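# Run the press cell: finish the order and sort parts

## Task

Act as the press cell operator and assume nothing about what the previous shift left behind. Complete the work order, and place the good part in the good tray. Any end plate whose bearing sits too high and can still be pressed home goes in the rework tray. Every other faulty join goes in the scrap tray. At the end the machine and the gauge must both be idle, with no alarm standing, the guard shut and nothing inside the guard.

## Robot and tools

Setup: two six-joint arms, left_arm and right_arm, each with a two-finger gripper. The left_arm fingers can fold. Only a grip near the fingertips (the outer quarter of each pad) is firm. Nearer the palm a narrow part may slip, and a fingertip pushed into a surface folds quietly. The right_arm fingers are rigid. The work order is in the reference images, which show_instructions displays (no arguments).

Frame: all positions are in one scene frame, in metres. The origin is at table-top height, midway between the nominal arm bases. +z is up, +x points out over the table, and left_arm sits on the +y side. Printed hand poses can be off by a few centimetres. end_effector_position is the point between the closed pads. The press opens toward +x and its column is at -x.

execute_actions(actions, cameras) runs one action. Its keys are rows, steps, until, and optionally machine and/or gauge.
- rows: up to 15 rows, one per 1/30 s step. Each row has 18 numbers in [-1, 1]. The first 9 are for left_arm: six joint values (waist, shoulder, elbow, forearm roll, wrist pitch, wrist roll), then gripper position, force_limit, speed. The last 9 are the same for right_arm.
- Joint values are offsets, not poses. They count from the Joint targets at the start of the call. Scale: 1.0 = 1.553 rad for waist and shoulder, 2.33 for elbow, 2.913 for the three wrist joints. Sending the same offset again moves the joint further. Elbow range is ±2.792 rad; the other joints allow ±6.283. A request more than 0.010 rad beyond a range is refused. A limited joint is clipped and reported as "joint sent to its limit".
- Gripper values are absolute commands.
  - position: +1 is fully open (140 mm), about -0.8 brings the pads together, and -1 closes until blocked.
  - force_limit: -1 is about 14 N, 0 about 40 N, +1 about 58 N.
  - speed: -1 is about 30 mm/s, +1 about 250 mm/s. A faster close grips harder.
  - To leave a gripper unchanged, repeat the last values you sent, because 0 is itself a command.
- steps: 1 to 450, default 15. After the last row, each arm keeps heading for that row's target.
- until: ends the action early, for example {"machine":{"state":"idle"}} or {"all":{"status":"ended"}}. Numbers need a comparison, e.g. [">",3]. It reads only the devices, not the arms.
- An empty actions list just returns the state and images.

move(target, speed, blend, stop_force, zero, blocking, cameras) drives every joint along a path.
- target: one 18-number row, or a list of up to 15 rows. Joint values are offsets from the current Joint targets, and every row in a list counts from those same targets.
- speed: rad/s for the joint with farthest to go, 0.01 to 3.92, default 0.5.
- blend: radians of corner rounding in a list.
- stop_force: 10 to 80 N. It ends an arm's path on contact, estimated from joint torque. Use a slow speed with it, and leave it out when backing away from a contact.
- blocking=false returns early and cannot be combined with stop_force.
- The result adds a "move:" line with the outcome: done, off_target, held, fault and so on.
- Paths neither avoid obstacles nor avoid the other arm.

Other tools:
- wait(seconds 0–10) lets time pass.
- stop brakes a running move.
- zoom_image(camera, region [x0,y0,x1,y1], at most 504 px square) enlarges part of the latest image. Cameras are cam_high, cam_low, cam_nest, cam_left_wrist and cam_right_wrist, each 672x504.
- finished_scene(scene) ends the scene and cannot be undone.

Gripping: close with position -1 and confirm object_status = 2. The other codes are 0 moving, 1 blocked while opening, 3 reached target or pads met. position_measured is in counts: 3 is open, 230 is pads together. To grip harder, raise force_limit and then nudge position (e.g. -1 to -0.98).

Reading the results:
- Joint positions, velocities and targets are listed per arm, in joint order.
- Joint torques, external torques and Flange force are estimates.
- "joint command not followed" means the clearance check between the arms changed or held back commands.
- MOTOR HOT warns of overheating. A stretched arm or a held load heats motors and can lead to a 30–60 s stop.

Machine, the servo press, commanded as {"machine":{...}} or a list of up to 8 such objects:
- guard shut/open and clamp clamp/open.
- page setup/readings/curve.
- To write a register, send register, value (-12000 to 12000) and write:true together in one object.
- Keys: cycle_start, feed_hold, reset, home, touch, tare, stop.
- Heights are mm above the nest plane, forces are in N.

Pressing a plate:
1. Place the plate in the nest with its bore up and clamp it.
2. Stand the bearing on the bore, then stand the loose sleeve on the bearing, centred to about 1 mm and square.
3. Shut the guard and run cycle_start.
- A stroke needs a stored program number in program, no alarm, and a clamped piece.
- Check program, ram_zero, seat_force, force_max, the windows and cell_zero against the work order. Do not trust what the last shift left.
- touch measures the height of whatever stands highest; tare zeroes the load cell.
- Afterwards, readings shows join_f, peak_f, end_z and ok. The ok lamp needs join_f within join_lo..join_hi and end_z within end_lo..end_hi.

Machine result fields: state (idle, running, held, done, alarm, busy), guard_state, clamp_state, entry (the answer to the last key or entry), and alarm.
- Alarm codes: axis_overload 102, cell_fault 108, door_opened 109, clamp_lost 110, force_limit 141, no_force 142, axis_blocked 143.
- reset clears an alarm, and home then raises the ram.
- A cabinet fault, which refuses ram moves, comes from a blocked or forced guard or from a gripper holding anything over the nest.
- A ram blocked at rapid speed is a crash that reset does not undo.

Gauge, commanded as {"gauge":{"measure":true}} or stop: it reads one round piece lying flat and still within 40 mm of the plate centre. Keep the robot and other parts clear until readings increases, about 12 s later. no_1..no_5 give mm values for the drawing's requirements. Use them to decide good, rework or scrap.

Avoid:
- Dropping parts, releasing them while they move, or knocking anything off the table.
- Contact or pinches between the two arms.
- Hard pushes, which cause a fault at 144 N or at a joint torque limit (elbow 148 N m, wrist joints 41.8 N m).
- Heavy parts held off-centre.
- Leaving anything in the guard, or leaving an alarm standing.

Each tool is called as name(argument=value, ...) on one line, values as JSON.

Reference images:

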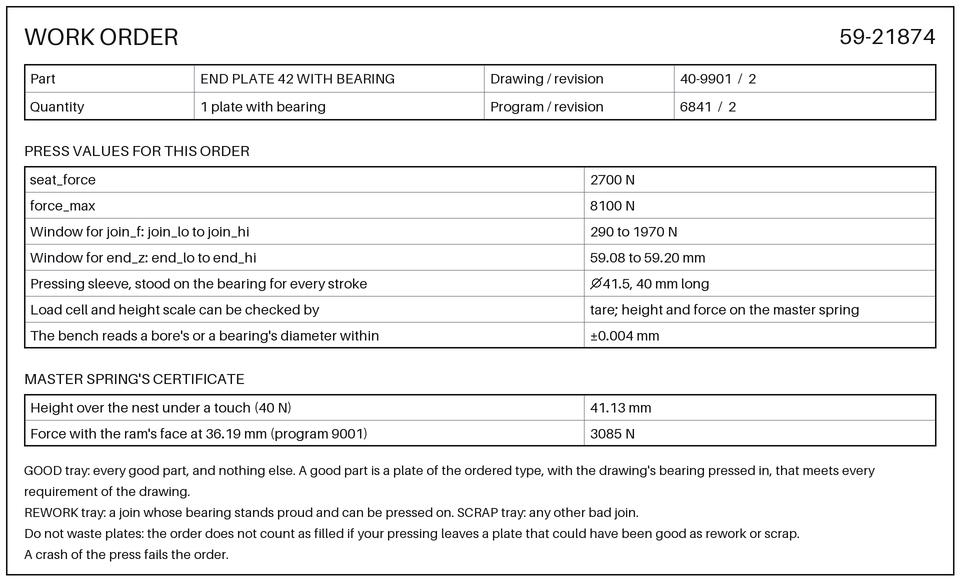

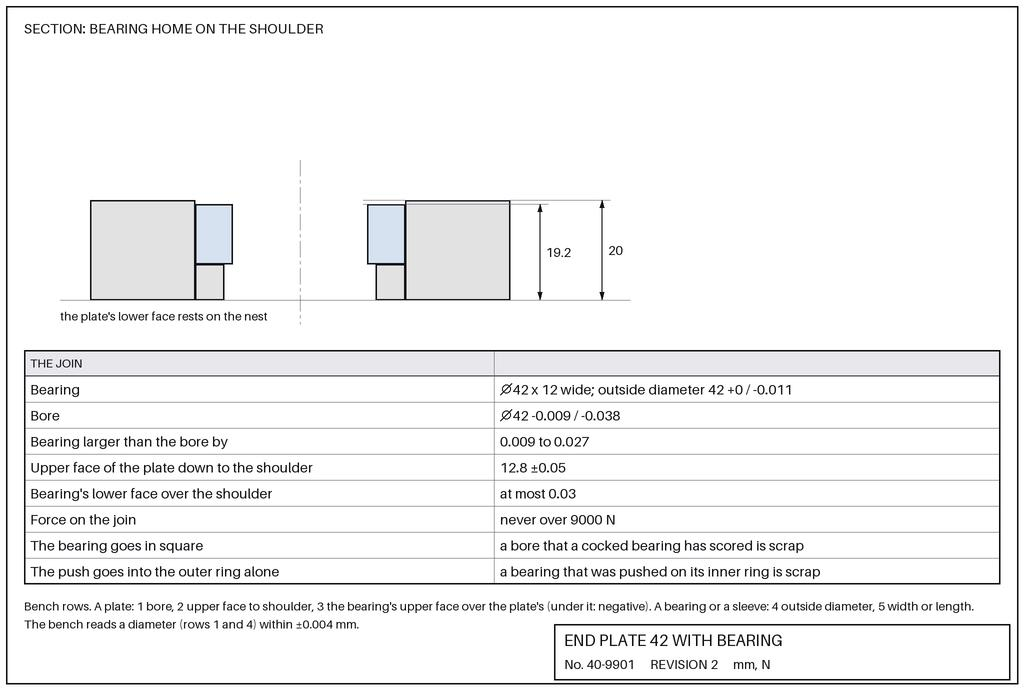

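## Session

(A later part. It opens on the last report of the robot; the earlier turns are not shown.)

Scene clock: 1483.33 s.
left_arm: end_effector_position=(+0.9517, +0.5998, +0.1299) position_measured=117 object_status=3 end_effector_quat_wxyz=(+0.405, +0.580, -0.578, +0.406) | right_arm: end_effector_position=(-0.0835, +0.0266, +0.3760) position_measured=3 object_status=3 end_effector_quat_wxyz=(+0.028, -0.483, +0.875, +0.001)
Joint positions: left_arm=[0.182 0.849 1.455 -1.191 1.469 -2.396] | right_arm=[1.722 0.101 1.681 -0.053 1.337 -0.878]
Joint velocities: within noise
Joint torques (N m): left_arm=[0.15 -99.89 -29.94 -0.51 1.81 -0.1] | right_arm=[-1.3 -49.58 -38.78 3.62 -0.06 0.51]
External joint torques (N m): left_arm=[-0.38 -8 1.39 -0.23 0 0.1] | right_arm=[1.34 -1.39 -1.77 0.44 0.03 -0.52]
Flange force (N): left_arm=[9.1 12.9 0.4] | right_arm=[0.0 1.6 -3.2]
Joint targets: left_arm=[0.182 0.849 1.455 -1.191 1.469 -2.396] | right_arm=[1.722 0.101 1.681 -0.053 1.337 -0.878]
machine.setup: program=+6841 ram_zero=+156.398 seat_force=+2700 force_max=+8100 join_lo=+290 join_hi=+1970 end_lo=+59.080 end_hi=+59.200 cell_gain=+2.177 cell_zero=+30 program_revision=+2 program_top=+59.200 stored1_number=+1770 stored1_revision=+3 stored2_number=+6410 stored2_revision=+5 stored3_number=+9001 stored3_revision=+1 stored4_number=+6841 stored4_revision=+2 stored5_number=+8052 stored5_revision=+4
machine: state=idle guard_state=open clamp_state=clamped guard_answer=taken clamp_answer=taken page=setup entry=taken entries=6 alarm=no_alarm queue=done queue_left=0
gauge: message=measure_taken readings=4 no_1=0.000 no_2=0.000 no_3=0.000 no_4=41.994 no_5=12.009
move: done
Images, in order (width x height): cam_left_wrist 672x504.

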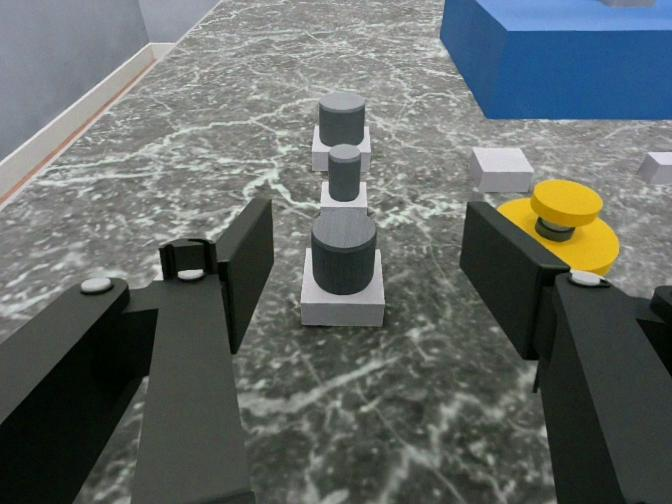

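move(target=[-0.0589,0.0552,0.0073,-0.0261,-0.0327,0.026,0.1,0,0,0,0,0,0,0,0,1,1,1], speed=0.08, stop_force=15, cameras=["cam_left_wrist","cam_high"])

zoom_image(camera="cam_high", region=[340, 200, 460, 310])

Scene clock: 1506.53 s.
left_arm: end_effector_position=(+0.9566, +0.5663, +0.0958) position_measured=117 object_status=3 end_effector_quat_wxyz=(+0.405, +0.579, -0.578, +0.407) end_effector_velocity=(-0.003, +0.000, -0.002) end_effector_angular_velocity=(-0.001, +0.006, +0.000) | right_arm: end_effector_position=(-0.0835, +0.0266, +0.3760) position_measured=3 object_status=3 end_effector_quat_wxyz=(+0.028, -0.483, +0.875, +0.001)
Joint positions: left_arm=[0.144 0.885 1.462 -1.222 1.429 -2.364] | right_arm=[1.722 0.101 1.681 -0.053 1.337 -0.878]
Joint velocities: left_arm=[0 0.001 0.005 0 0.001 0] | right_arm=[within noise]
Joint torques (N m): left_arm=[-26.35 -80.22 -23.62 -5.79 1.79 -0.06] | right_arm=[-1.34 -49.36 -38.68 3.57 -0.04 0.46]
External joint torques (N m): left_arm=[26.16 -28.55 -3.49 4.98 0.07 0.06] | right_arm=[1.35 -1.62 -1.95 0.5 0.01 -0.46]
External joint torques when the fault began: left_arm=[54.92 -58.5 -10.83 9.6 -0.12 0.1]
Flange force (N): left_arm=[21.4 27.7 -38.6] | right_arm=[0.1 1.6 -3.5]
Flange force when the fault began (N): left_arm=[42.7 47.9 -81.3]
Joint targets: left_arm=[0.144 0.885 1.462 -1.222 1.429 -2.364] | right_arm=[1.722 0.101 1.681 -0.053 1.337 -0.878]
Tool commands: left_gripper/position=+0.098039 left_gripper/force_limit=+0.003922 left_gripper/speed=+0.003922 right_gripper/position=+1.0 right_gripper/force_limit=+1.0 right_gripper/speed=+1.0
FORCE FAULT: contact force on the left arm reached its limit, and that arm stopped for 10 seconds. The contact can be on any part of that arm, not only on its tool. That arm's remaining commands of this call were not run. That arm's target is now where it stood when the stop ended, not its last command. That arm accepts commands again.
machine.setup: program=+6841 ram_zero=+156.398 seat_force=+2700 force_max=+8100 join_lo=+290 join_hi=+1970 end_lo=+59.080 end_hi=+59.200 cell_gain=+2.177 cell_zero=+30 program_revision=+2 program_top=+59.200 stored1_number=+1770 stored1_revision=+3 stored2_number=+6410 stored2_revision=+5 stored3_number=+9001 stored3_revision=+1 stored4_number=+6841 stored4_revision=+2 stored5_number=+8052 stored5_revision=+4
machine: state=idle guard_state=open clamp_state=clamped guard_answer=taken clamp_answer=taken page=setup entry=taken entries=6 alarm=no_alarm queue=done queue_left=0
gauge: message=measure_taken readings=4 no_1=0.000 no_2=0.000 no_3=0.000 no_4=41.994 no_5=12.009
move: fault (left_arm); left_arm: the wrist pitch is farthest, 0.055 rad from its target
Images, in order (width x height): cam_high 672x504, cam_left_wrist 672x504.

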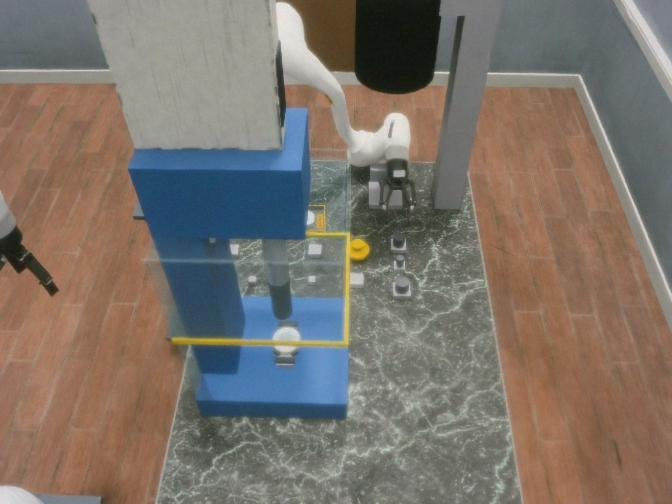

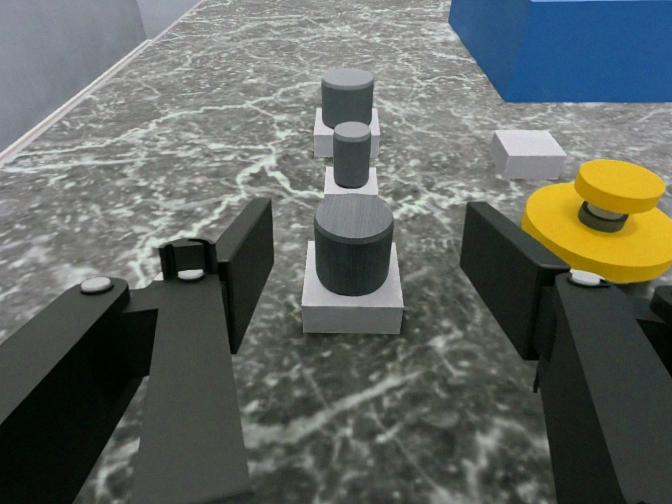

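Scaled by 4.200 from the camera's 672x504 image, which has a finer 960x720 frame.

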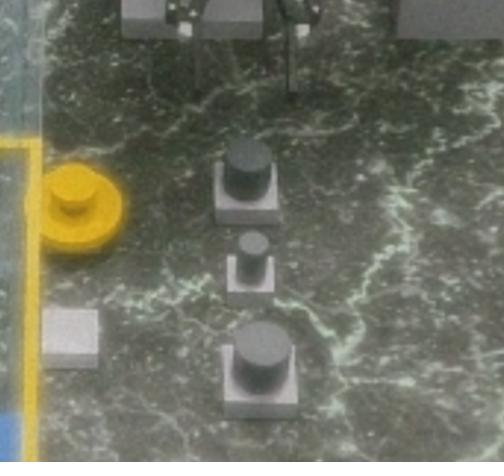

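move(target=[0.0249,-0.0234,-0.0032,0.0105,0.0137,-0.0112,0.1,0,0,0,0,0,0,0,0,1,1,1], speed=0.05, cameras=["cam_left_wrist","cam_high"])

zoom_image(camera="cam_high", region=[340, 90, 480, 220])

Scene clock: 1517.40 s.
left_arm: end_effector_position=(+0.9522, +0.6001, +0.1303) position_measured=117 object_status=3 end_effector_quat_wxyz=(+0.405, +0.580, -0.578, +0.406) | right_arm: end_effector_position=(-0.0835, +0.0266, +0.3760) position_measured=3 object_status=3 end_effector_quat_wxyz=(+0.028, -0.483, +0.875, +0.001)
Joint positions: left_arm=[0.182 0.849 1.455 -1.192 1.469 -2.397] | right_arm=[1.722 0.101 1.681 -0.053 1.337 -0.878]
Joint velocities: within noise
Joint torques (N m): left_arm=[0.32 -100.41 -29.9 -0.53 1.75 -0.1] | right_arm=[-1.29 -49.42 -38.83 3.57 -0.11 0.48]
External joint torques (N m): left_arm=[-0.61 -7.31 1.31 -0.22 0.04 0.1] | right_arm=[1.3 -1.56 -1.8 0.49 0.07 -0.48]
Flange force (N): left_arm=[8.4 11.9 0.6] | right_arm=[0.1 1.4 -3.4]
Joint targets: left_arm=[0.182 0.849 1.455 -1.192 1.469 -2.397] | right_arm=[1.722 0.101 1.681 -0.053 1.337 -0.878]
machine.setup: program=+6841 ram_zero=+156.398 seat_force=+2700 force_max=+8100 join_lo=+290 join_hi=+1970 end_lo=+59.080 end_hi=+59.200 cell_gain=+2.177 cell_zero=+30 program_revision=+2 program_top=+59.200 stored1_number=+1770 stored1_revision=+3 stored2_number=+6410 stored2_revision=+5 stored3_number=+9001 stored3_revision=+1 stored4_number=+6841 stored4_revision=+2 stored5_number=+8052 stored5_revision=+4
machine: state=idle guard_state=open clamp_state=clamped guard_answer=taken clamp_answer=taken page=setup entry=taken entries=6 alarm=no_alarm queue=done queue_left=0
gauge: message=measure_taken readings=4 no_1=0.000 no_2=0.000 no_3=0.000 no_4=41.994 no_5=12.009
move: done
Images, in order (width x height): cam_high 672x504, cam_left_wrist 672x504.

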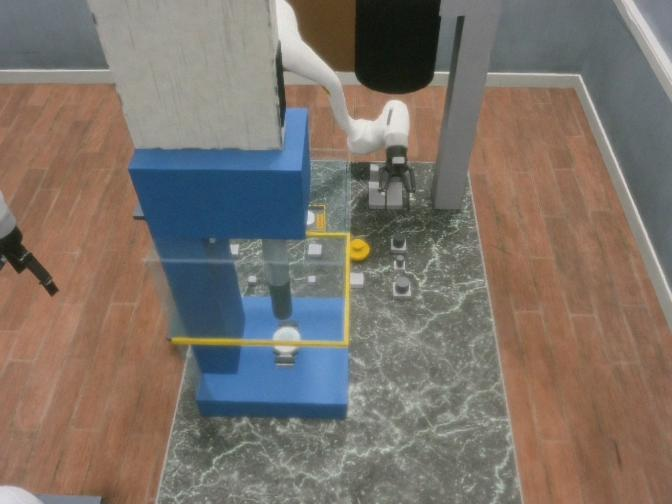

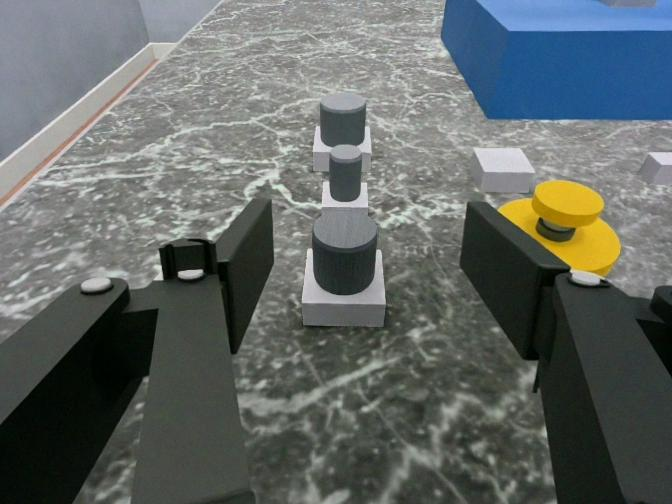

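Scaled by 3.600 from the camera's 672x504 image, which has a finer 960x720 frame.

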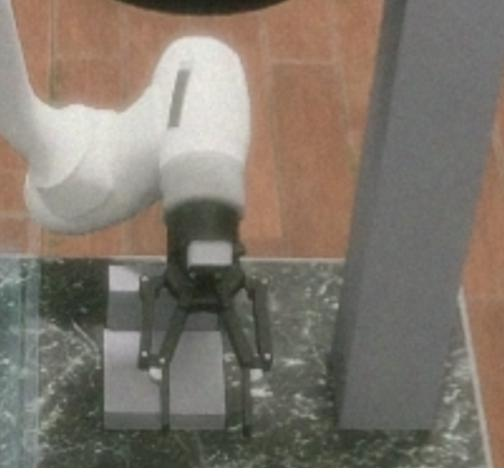

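move(target=[-0.0806,-0.1927,0.2854,-0.3084,-0.1813,0.1343,0.1,0,0,0,0,0,0,0,0,1,1,1], speed=0.4, cameras=["cam_left_wrist","cam_high"])

zoom_image(camera="cam_high", region=[330, 130, 460, 310])

Scene clock: 1534.97 s.
left_arm: end_effector_position=(+0.8884, +0.5652, +0.1253) position_measured=117 object_status=3 end_effector_quat_wxyz=(+0.219, +0.758, -0.312, +0.530) | right_arm: end_effector_position=(-0.0835, +0.0266, +0.3760) position_measured=3 object_status=3 end_effector_quat_wxyz=(+0.028, -0.483, +0.875, +0.001)
Joint positions: left_arm=[0.057 0.549 2.12 -2.09 0.941 -2.006] | right_arm=[1.722 0.101 1.681 -0.053 1.337 -0.878]
Joint velocities: within noise
Joint torques (N m): left_arm=[-0.03 -67.42 -19.47 -1.79 2.35 -0.07] | right_arm=[-1.25 -49.49 -38.8 3.53 -0.1 0.47]
External joint torques (N m): left_arm=[-0.06 -5.52 1.66 -0.1 0.06 0.07] | right_arm=[1.26 -1.36 -1.67 0.52 0.07 -0.47]
Flange force (N): left_arm=[6.6 6.6 -7.6] | right_arm=[0.1 1.5 -3.1]
Joint targets: left_arm=[0.057 0.549 2.120 -2.090 0.941 -2.006] | right_arm=[1.722 0.101 1.681 -0.053 1.337 -0.878]
machine.setup: program=+6841 ram_zero=+156.398 seat_force=+2700 force_max=+8100 join_lo=+290 join_hi=+1970 end_lo=+59.080 end_hi=+59.200 cell_gain=+2.177 cell_zero=+30 program_revision=+2 program_top=+59.200 stored1_number=+1770 stored1_revision=+3 stored2_number=+6410 stored2_revision=+5 stored3_number=+9001 stored3_revision=+1 stored4_number=+6841 stored4_revision=+2 stored5_number=+8052 stored5_revision=+4
machine: state=idle guard_state=open clamp_state=clamped guard_answer=taken clamp_answer=taken page=setup entry=taken entries=6 alarm=no_alarm queue=done queue_left=0
gauge: message=measure_taken readings=4 no_1=0.000 no_2=0.000 no_3=0.000 no_4=41.994 no_5=12.009
move: done
Images, in order (width x height): cam_high 672x504, cam_left_wrist 672x504.

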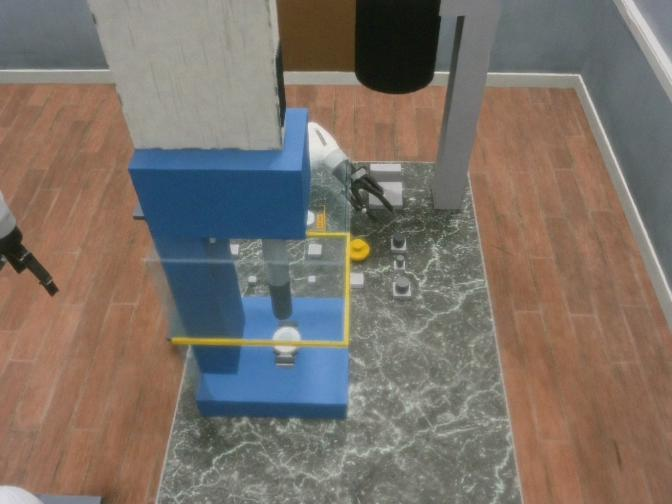

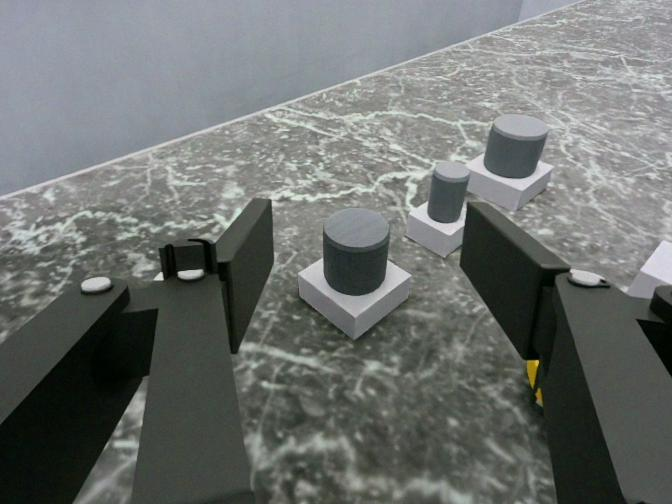

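Scaled by 2.800 from the camera's 672x504 image, which has a finer 960x720 frame.

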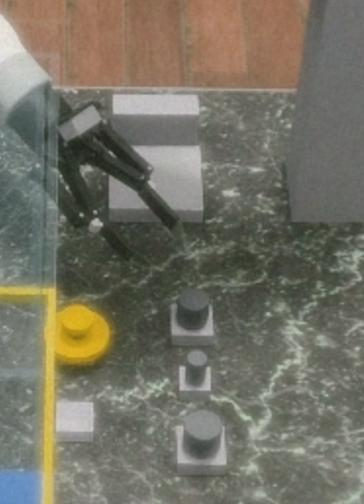

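move(target=[-0.0538,0.1057,-0.0397,-0.0457,0.0034,0.0336,0.1,0,0,0,0,0,0,0,0,1,1,1], speed=0.06, stop_force=12, cameras=["cam_left_wrist","cam_low"])

zoom_image(camera="cam_low", region=[530, 240, 672, 360])

Scene clock: 1548.87 s.
left_arm: end_effector_position=(+0.9380, +0.5160, +0.0483) position_measured=117 object_status=3 end_effector_quat_wxyz=(+0.219, +0.758, -0.312, +0.530) | right_arm: end_effector_position=(-0.0835, +0.0266, +0.3760) position_measured=3 object_status=3 end_effector_quat_wxyz=(+0.028, -0.483, +0.875, +0.001)
Joint positions: left_arm=[-0.026 0.713 2.027 -2.223 0.95 -1.908] | right_arm=[1.722 0.101 1.681 -0.053 1.337 -0.878]
Joint velocities: within noise
Joint torques (N m): left_arm=[0.3 -78.37 -17.18 -1.55 2.54 -0.03] | right_arm=[-1.39 -49.79 -38.88 3.5 -0.08 0.46]
External joint torques (N m): left_arm=[-0.36 -6.42 1.62 -0.23 -0.02 0.03] | right_arm=[1.43 -1.17 -1.63 0.55 0.05 -0.46]
Flange force (N): left_arm=[8.4 6.5 -8.1] | right_arm=[0.1 1.9 -3.0]
Joint targets: left_arm=[-0.026 0.713 2.027 -2.223 0.950 -1.908] | right_arm=[1.722 0.101 1.681 -0.053 1.337 -0.878]
machine.setup: program=+6841 ram_zero=+156.398 seat_force=+2700 force_max=+8100 join_lo=+290 join_hi=+1970 end_lo=+59.080 end_hi=+59.200 cell_gain=+2.177 cell_zero=+30 program_revision=+2 program_top=+59.200 stored1_number=+1770 stored1_revision=+3 stored2_number=+6410 stored2_revision=+5 stored3_number=+9001 stored3_revision=+1 stored4_number=+6841 stored4_revision=+2 stored5_number=+8052 stored5_revision=+4
machine: state=idle guard_state=open clamp_state=clamped guard_answer=taken clamp_answer=taken page=setup entry=taken entries=6 alarm=no_alarm queue=done queue_left=0
gauge: message=measure_taken readings=4 no_1=0.000 no_2=0.000 no_3=0.000 no_4=41.994 no_5=12.009
move: done
Images, in order (width x height): cam_low 672x504, cam_left_wrist 672x504.

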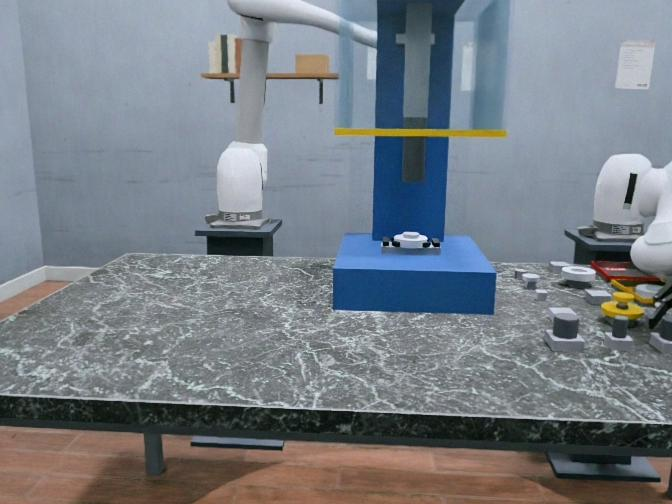

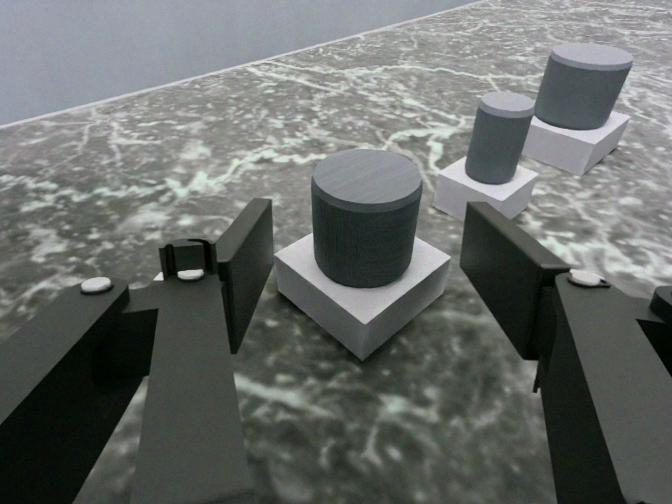

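Scaled by 3.549 from the camera's 672x504 image, which has a finer 960x720 frame.

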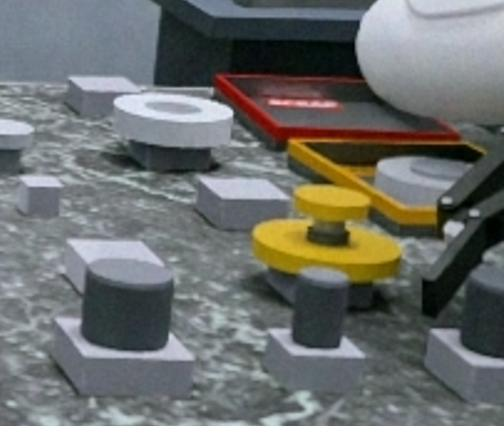

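execute_actions(actions=[{"rows":[[0,0,0,0,0,0,-1,0,-1,0,0,0,0,0,0,1,1,1]],"steps":90}], cameras=["cam_left_wrist"])

Scene clock: 1557.33 s.
left_arm: end_effector_position=(+0.9380, +0.5160, +0.0483) position_measured=170 object_status=2 end_effector_quat_wxyz=(+0.219, +0.758, -0.312, +0.530) | right_arm: end_effector_position=(-0.0835, +0.0266, +0.3760) position_measured=3 object_status=3 end_effector_quat_wxyz=(+0.028, -0.483, +0.875, +0.001)
Joint positions: left_arm=[-0.026 0.713 2.027 -2.223 0.95 -1.908] | right_arm=[1.722 0.101 1.681 -0.053 1.337 -0.878]
Joint velocities: within noise
Joint torques (N m): left_arm=[-3.86 -72.86 -16.6 -0.7 1.27 -0.04] | right_arm=[-1.04 -49.39 -38.76 3.54 -0.03 0.48]
External joint torques (N m): left_arm=[3.93 -11.84 1.13 -1.07 1.25 0.04] | right_arm=[1.08 -1.65 -1.88 0.52 -0.01 -0.48]
Flange force (N): left_arm=[12.5 5.4 -17.3] | right_arm=[-0.1 1.1 -3.4]
Joint targets: left_arm=[-0.026 0.713 2.027 -2.223 0.950 -1.908] | right_arm=[1.722 0.101 1.681 -0.053 1.337 -0.878]
machine.setup: program=+6841 ram_zero=+156.398 seat_force=+2700 force_max=+8100 join_lo=+290 join_hi=+1970 end_lo=+59.080 end_hi=+59.200 cell_gain=+2.177 cell_zero=+30 program_revision=+2 program_top=+59.200 stored1_number=+1770 stored1_revision=+3 stored2_number=+6410 stored2_revision=+5 stored3_number=+9001 stored3_revision=+1 stored4_number=+6841 stored4_revision=+2 stored5_number=+8052 stored5_revision=+4
machine: state=idle guard_state=open clamp_state=clamped guard_answer=taken clamp_answer=taken page=setup entry=taken entries=6 alarm=no_alarm queue=done queue_left=0
gauge: message=measure_taken readings=4 no_1=0.000 no_2=0.000 no_3=0.000 no_4=41.994 no_5=12.009
Images, in order (width x height): cam_left_wrist 672x504.

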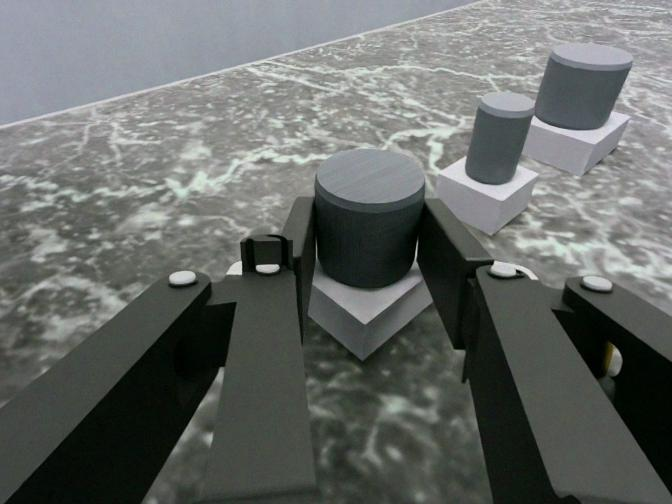

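move(target=[[0.0538,-0.1057,0.0397,0.0457,-0.0034,-0.0336,-1,0,-1,0,0,0,0,0,0,1,1,1],[-0.3142,-0.2297,0.0398,0.1607,0.0112,-0.1255,-1,0,-1,0,0,0,0,0,0,1,1,1],[-0.4411,-0.1429,-0.0172,0.0982,-0.0287,-0.1104,-1,0,-1,0,0,0,0,0,0,1,1,1]], speed=[0.12,0.4,0.15], blend=[0.05,0.05,0], cameras=["cam_left_wrist","cam_nest","cam_low"])

zoom_image(camera="cam_left_wrist", region=[270, 140, 470, 390])

zoom_image(camera="cam_nest", region=[220, 160, 400, 320])

zoom_image(camera="cam_low", region=[370, 180, 460, 260])

Scene clock: 1586.43 s.
left_arm: end_effector_position=(+0.5990, +0.0154, +0.2004) position_measured=170 object_status=2 end_effector_quat_wxyz=(+0.405, +0.580, -0.578, +0.406) | right_arm: end_effector_position=(-0.0835, +0.0266, +0.3760) position_measured=3 object_status=3 end_effector_quat_wxyz=(+0.028, -0.483, +0.875, +0.001)
Joint positions: left_arm=[-0.712 0.491 1.987 -1.937 0.867 -2.229] | right_arm=[1.722 0.101 1.681 -0.053 1.337 -0.878]
Joint velocities: within noise
Joint torques (N m): left_arm=[0.32 -73.57 -28.5 -2.62 3.36 -0.1] | right_arm=[-1.08 -49.03 -38.78 3.51 -0.15 0.5]
External joint torques (N m): left_arm=[-0.22 -1.13 3.75 0.42 -1.26 0.1] | right_arm=[1.06 -1.73 -1.71 0.53 0.12 -0.51]
Flange force (N): left_arm=[-0.1 7.0 -4.5] | right_arm=[0.2 0.8 -3.4]
Joint targets: left_arm=[-0.712 0.491 1.987 -1.937 0.867 -2.229] | right_arm=[1.722 0.101 1.681 -0.053 1.337 -0.878]
machine.setup: program=+6841 ram_zero=+156.398 seat_force=+2700 force_max=+8100 join_lo=+290 join_hi=+1970 end_lo=+59.080 end_hi=+59.200 cell_gain=+2.177 cell_zero=+30 program_revision=+2 program_top=+59.200 stored1_number=+1770 stored1_revision=+3 stored2_number=+6410 stored2_revision=+5 stored3_number=+9001 stored3_revision=+1 stored4_number=+6841 stored4_revision=+2 stored5_number=+8052 stored5_revision=+4
machine: state=idle guard_state=open clamp_state=clamped guard_answer=taken clamp_answer=taken page=setup entry=taken entries=6 alarm=no_alarm queue=done queue_left=0
gauge: message=measure_taken readings=4 no_1=0.000 no_2=0.000 no_3=0.000 no_4=41.994 no_5=12.009
move: done
Images, in order (width x height): cam_low 672x504, cam_nest 672x504, cam_left_wrist 672x504.

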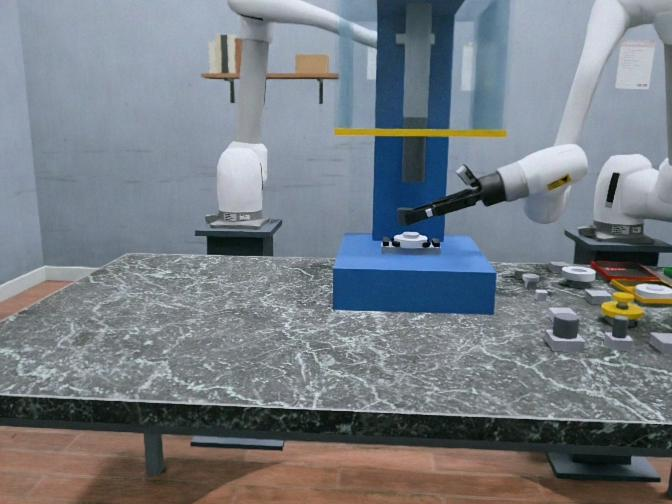

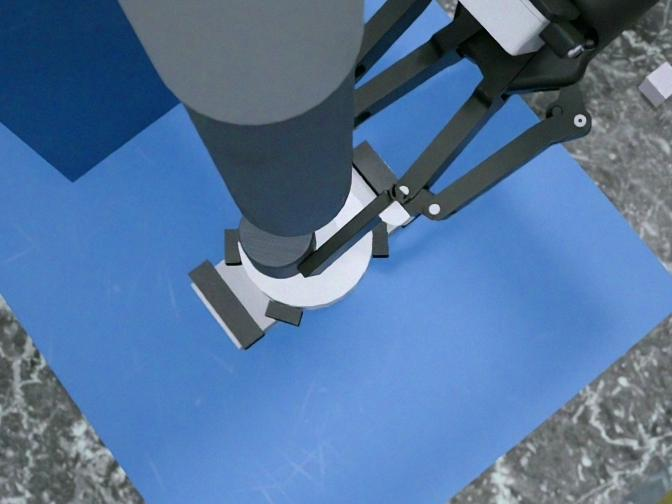

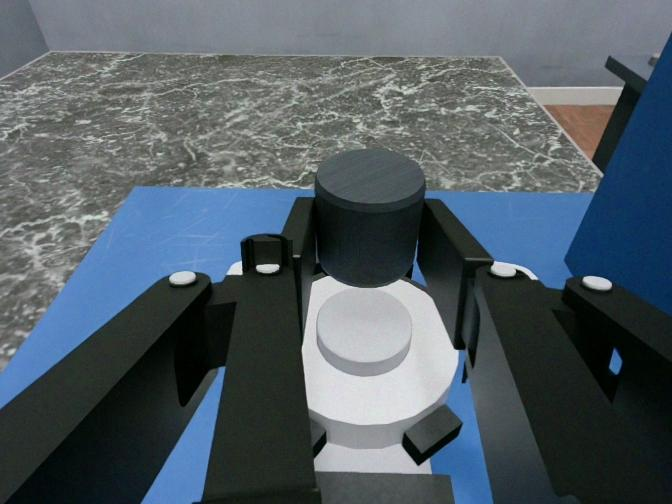

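Scaled by 2.016 from the camera's 672x504 image, which has a finer 960x720 frame.

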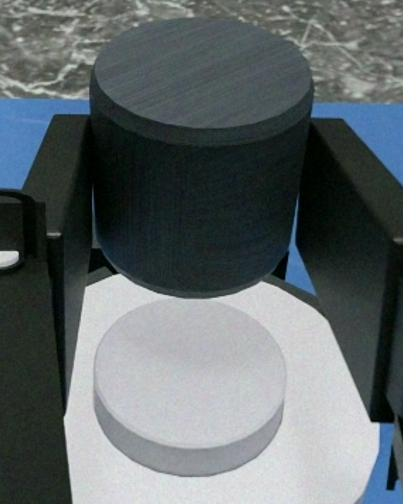

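Scaled by 2.800 from the camera's 672x504 image, which has a finer 960x720 frame.

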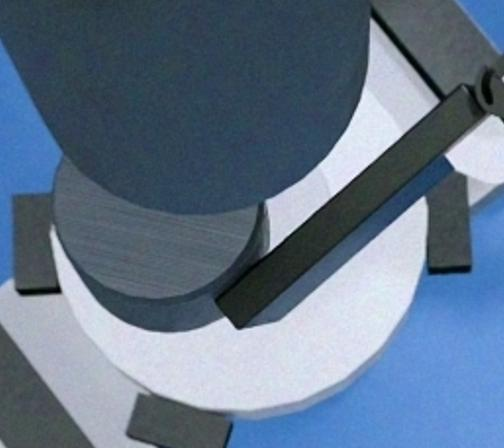

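Scaled by 5.600 from the camera's 672x504 image, which has a finer 960x720 frame.

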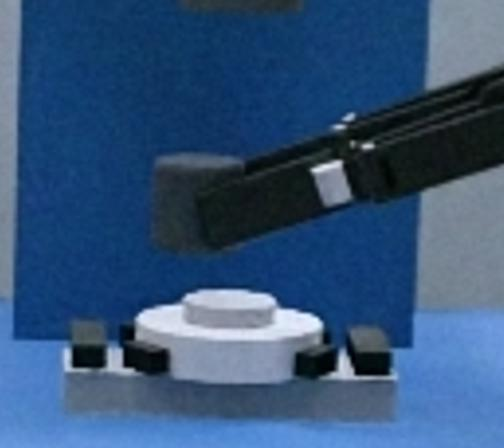

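move(target=[0.0112,0.0074,0.0086,-0.0026,0.0072,0.0114,-1,0,-1,0,0,0,0,0,0,1,1,1], speed=0.03, stop_force=12, cameras=["cam_left_wrist","cam_nest","cam_low"])

zoom_image(camera="cam_left_wrist", region=[270, 140, 470, 390])

zoom_image(camera="cam_nest", region=[220, 160, 400, 320])

zoom_image(camera="cam_low", region=[370, 180, 460, 260])

Scene clock: 1600.67 s.
left_arm: end_effector_position=(+0.5997, +0.0292, +0.1863) position_measured=170 object_status=2 end_effector_quat_wxyz=(+0.405, +0.581, -0.578, +0.406) | right_arm: end_effector_position=(-0.0835, +0.0266, +0.3760) position_measured=3 object_status=3 end_effector_quat_wxyz=(+0.028, -0.483, +0.875, +0.001)
Joint positions: left_arm=[-0.694 0.503 2.007 -1.945 0.888 -2.196] | right_arm=[1.722 0.101 1.681 -0.053 1.337 -0.878]
Joint velocities: within noise
Joint torques (N m): left_arm=[0.48 -71.82 -27.67 -2.51 3.35 -0.15] | right_arm=[-0.74 -48.96 -38.69 3.58 -0.01 0.51]
External joint torques (N m): left_arm=[-0.6 -2.59 4.11 0.36 -1.19 0.15] | right_arm=[0.73 -2.03 -1.99 0.48 -0.02 -0.51]
Flange force (N): left_arm=[1.5 9.3 -6.0] | right_arm=[-0.2 0.4 -3.6]
Joint targets: left_arm=[-0.694 0.503 2.007 -1.945 0.888 -2.196] | right_arm=[1.722 0.101 1.681 -0.053 1.337 -0.878]
machine.setup: program=+6841 ram_zero=+156.398 seat_force=+2700 force_max=+8100 join_lo=+290 join_hi=+1970 end_lo=+59.080 end_hi=+59.200 cell_gain=+2.177 cell_zero=+30 program_revision=+2 program_top=+59.200 stored1_number=+1770 stored1_revision=+3 stored2_number=+6410 stored2_revision=+5 stored3_number=+9001 stored3_revision=+1 stored4_number=+6841 stored4_revision=+2 stored5_number=+8052 stored5_revision=+4
machine: state=idle guard_state=open clamp_state=clamped guard_answer=taken clamp_answer=taken page=setup entry=taken entries=6 alarm=no_alarm queue=done queue_left=0
gauge: message=measure_taken readings=4 no_1=0.000 no_2=0.000 no_3=0.000 no_4=41.994 no_5=12.009
move: done
Images, in order (width x height): cam_low 672x504, cam_nest 672x504, cam_left_wrist 672x504.

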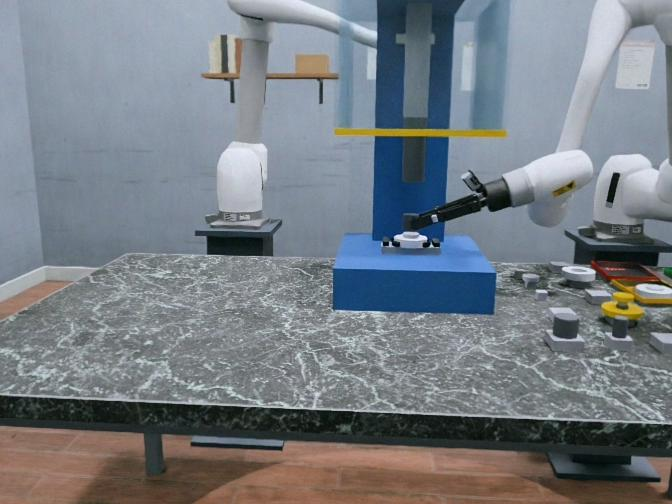

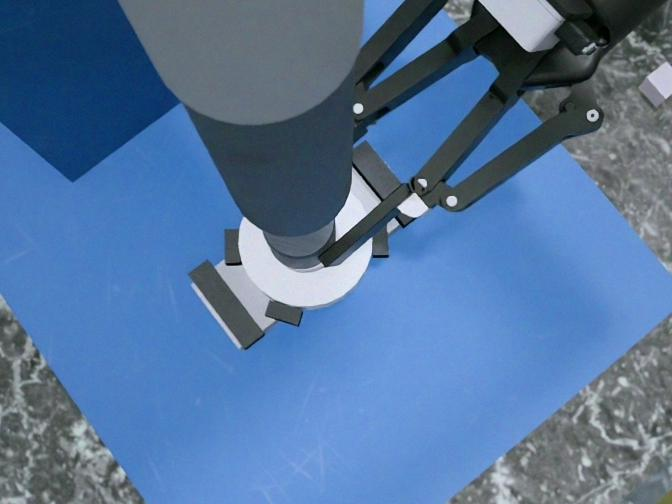

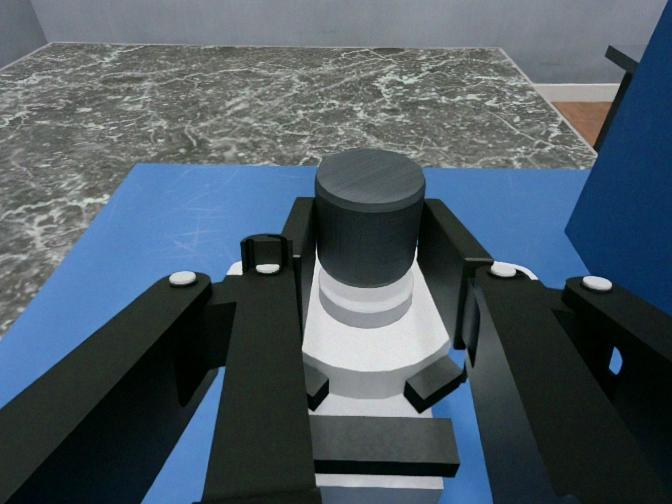

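Scaled by 2.016 from the camera's 672x504 image, which has a finer 960x720 frame.

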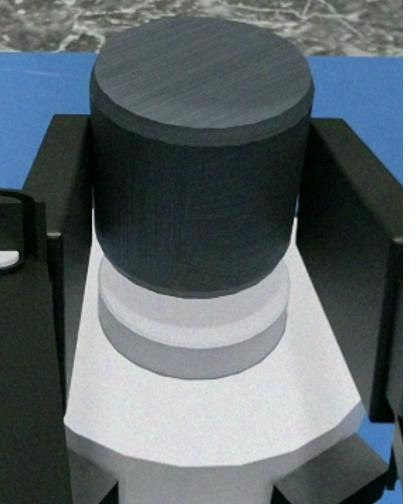

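Scaled by 2.800 from the camera's 672x504 image, which has a finer 960x720 frame.

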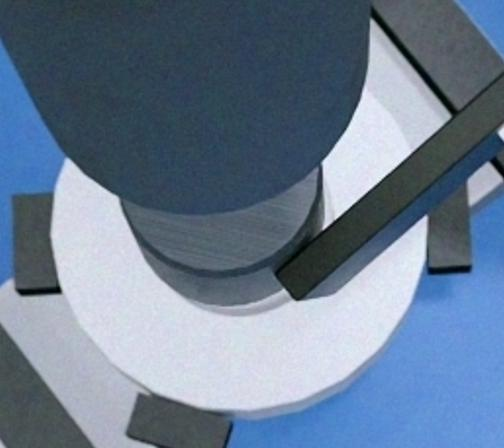

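Scaled by 5.600 from the camera's 672x504 image, which has a finer 960x720 frame.

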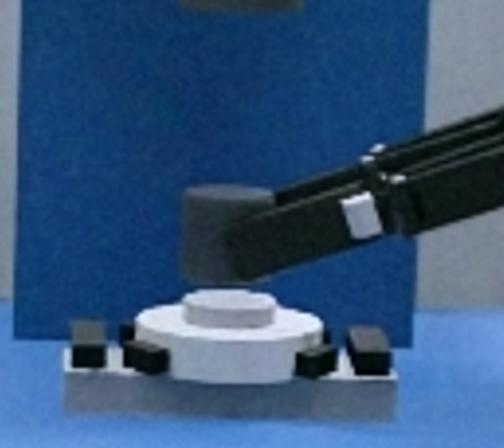

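move(target=[0.0007,0.0069,0.0015,-0.0033,0.002,0.0057,-1,0,-1,0,0,0,0,0,0,1,1,1], speed=0.02, stop_force=10, cameras=["cam_left_wrist","cam_nest","cam_low"])

zoom_image(camera="cam_left_wrist", region=[290, 230, 450, 350])

zoom_image(camera="cam_nest", region=[220, 160, 400, 320])

zoom_image(camera="cam_low", region=[380, 205, 450, 260])

Scene clock: 1616.77 s.
left_arm: end_effector_position=(+0.5996, +0.0302, +0.1784) position_measured=170 object_status=2 end_effector_quat_wxyz=(+0.405, +0.581, -0.578, +0.406) | right_arm: end_effector_position=(-0.0835, +0.0266, +0.3760) position_measured=3 object_status=3 end_effector_quat_wxyz=(+0.028, -0.483, +0.875, +0.001)
Joint positions: left_arm=[-0.693 0.514 2.011 -1.954 0.894 -2.18] | right_arm=[1.722 0.101 1.681 -0.053 1.337 -0.878]
Joint velocities: within noise
Joint torques (N m): left_arm=[0.4 -71.89 -26.98 -2.47 3.39 -0.14] | right_arm=[-0.85 -49.17 -38.91 3.54 -0.06 0.48]
External joint torques (N m): left_arm=[-0.45 -3.22 3.84 0.33 -1.2 0.14] | right_arm=[0.86 -1.72 -1.59 0.51 0.03 -0.49]
Flange force (N): left_arm=[2.5 9.3 -6.5] | right_arm=[0.2 0.4 -3.0]
Joint targets: left_arm=[-0.693 0.514 2.011 -1.954 0.894 -2.180] | right_arm=[1.722 0.101 1.681 -0.053 1.337 -0.878]
machine.setup: program=+6841 ram_zero=+156.398 seat_force=+2700 force_max=+8100 join_lo=+290 join_hi=+1970 end_lo=+59.080 end_hi=+59.200 cell_gain=+2.177 cell_zero=+30 program_revision=+2 program_top=+59.200 stored1_number=+1770 stored1_revision=+3 stored2_number=+6410 stored2_revision=+5 stored3_number=+9001 stored3_revision=+1 stored4_number=+6841 stored4_revision=+2 stored5_number=+8052 stored5_revision=+4
machine: state=idle guard_state=open clamp_state=clamped guard_answer=taken clamp_answer=taken page=setup entry=taken entries=6 alarm=no_alarm queue=done queue_left=0
gauge: message=measure_taken readings=4 no_1=0.000 no_2=0.000 no_3=0.000 no_4=41.994 no_5=12.009
move: done
Images, in order (width x height): cam_low 672x504, cam_nest 672x504, cam_left_wrist 672x504.

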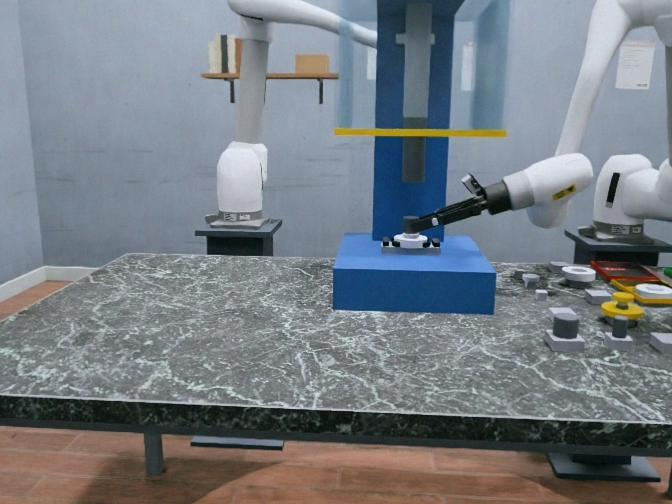

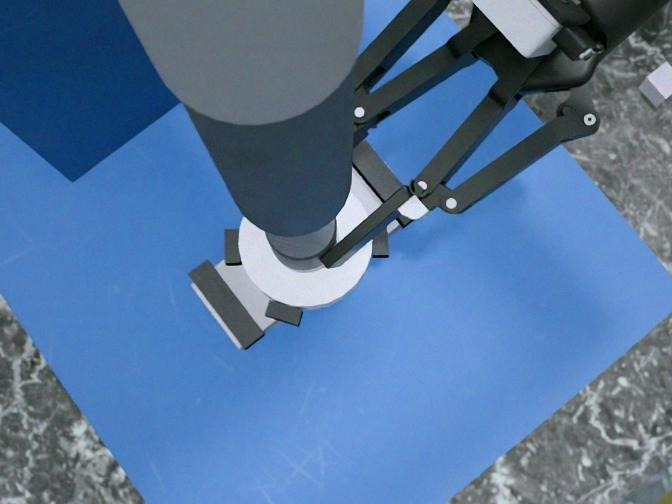

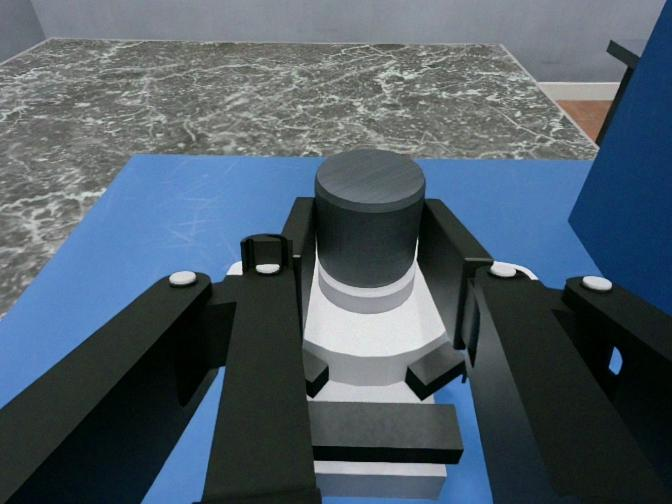

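Scaled by 3.150 from the camera's 672x504 image, which has a finer 960x720 frame.

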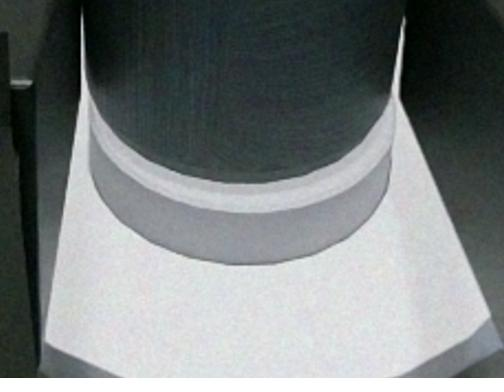

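Scaled by 2.800 from the camera's 672x504 image, which has a finer 960x720 frame.

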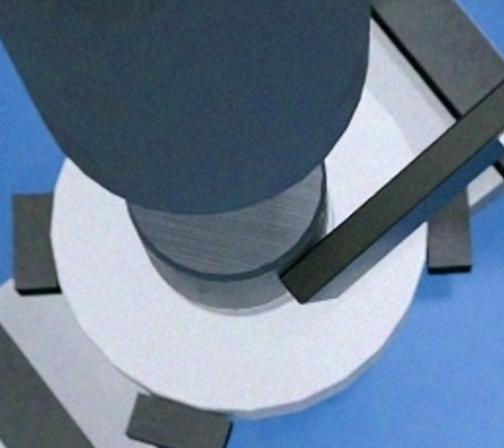

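Scaled by 7.200 from the camera's 672x504 image, which has a finer 960x720 frame.

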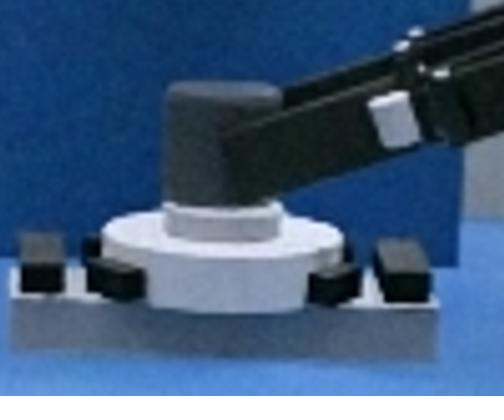

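move(target=[0,0.0055,0.0007,-0.0026,0.0014,0.0042,-1,0,-1,0,0,0,0,0,0,1,1,1], speed=0.01, stop_force=8, zero=true, cameras=["cam_left_wrist","cam_nest","cam_low"])

zoom_image(camera="cam_left_wrist", region=[290, 230, 450, 350])

zoom_image(camera="cam_nest", region=[250, 210, 350, 290])

zoom_image(camera="cam_low", region=[390, 205, 440, 245])

stop_force must be a number from 10 to 80 (N); nothing of the call was run

Scaled by 3.150 from the camera's 672x504 image, which has a finer 960x720 frame.

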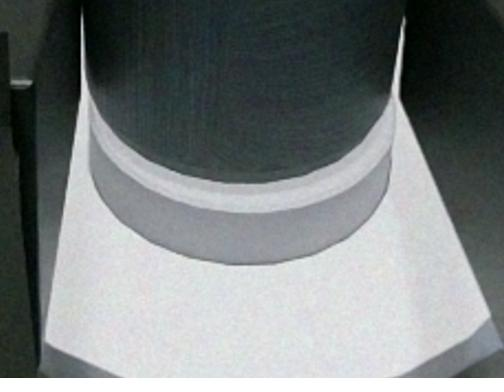

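Scaled by 5.040 from the camera's 672x504 image, which has a finer 960x720 frame.

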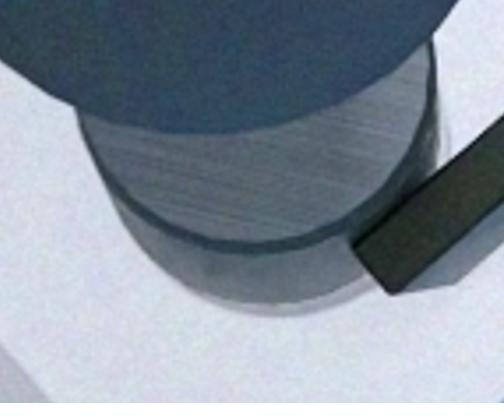

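Scaled by 10.080 from the camera's 672x504 image, which has a finer 960x720 frame.

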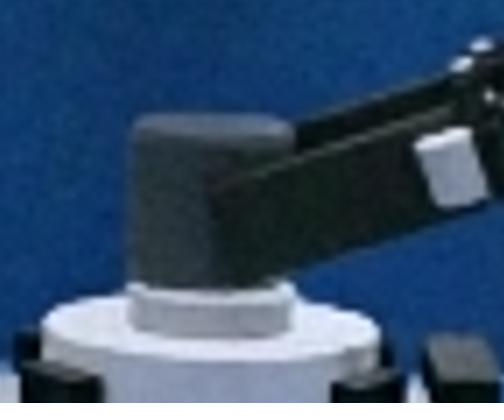

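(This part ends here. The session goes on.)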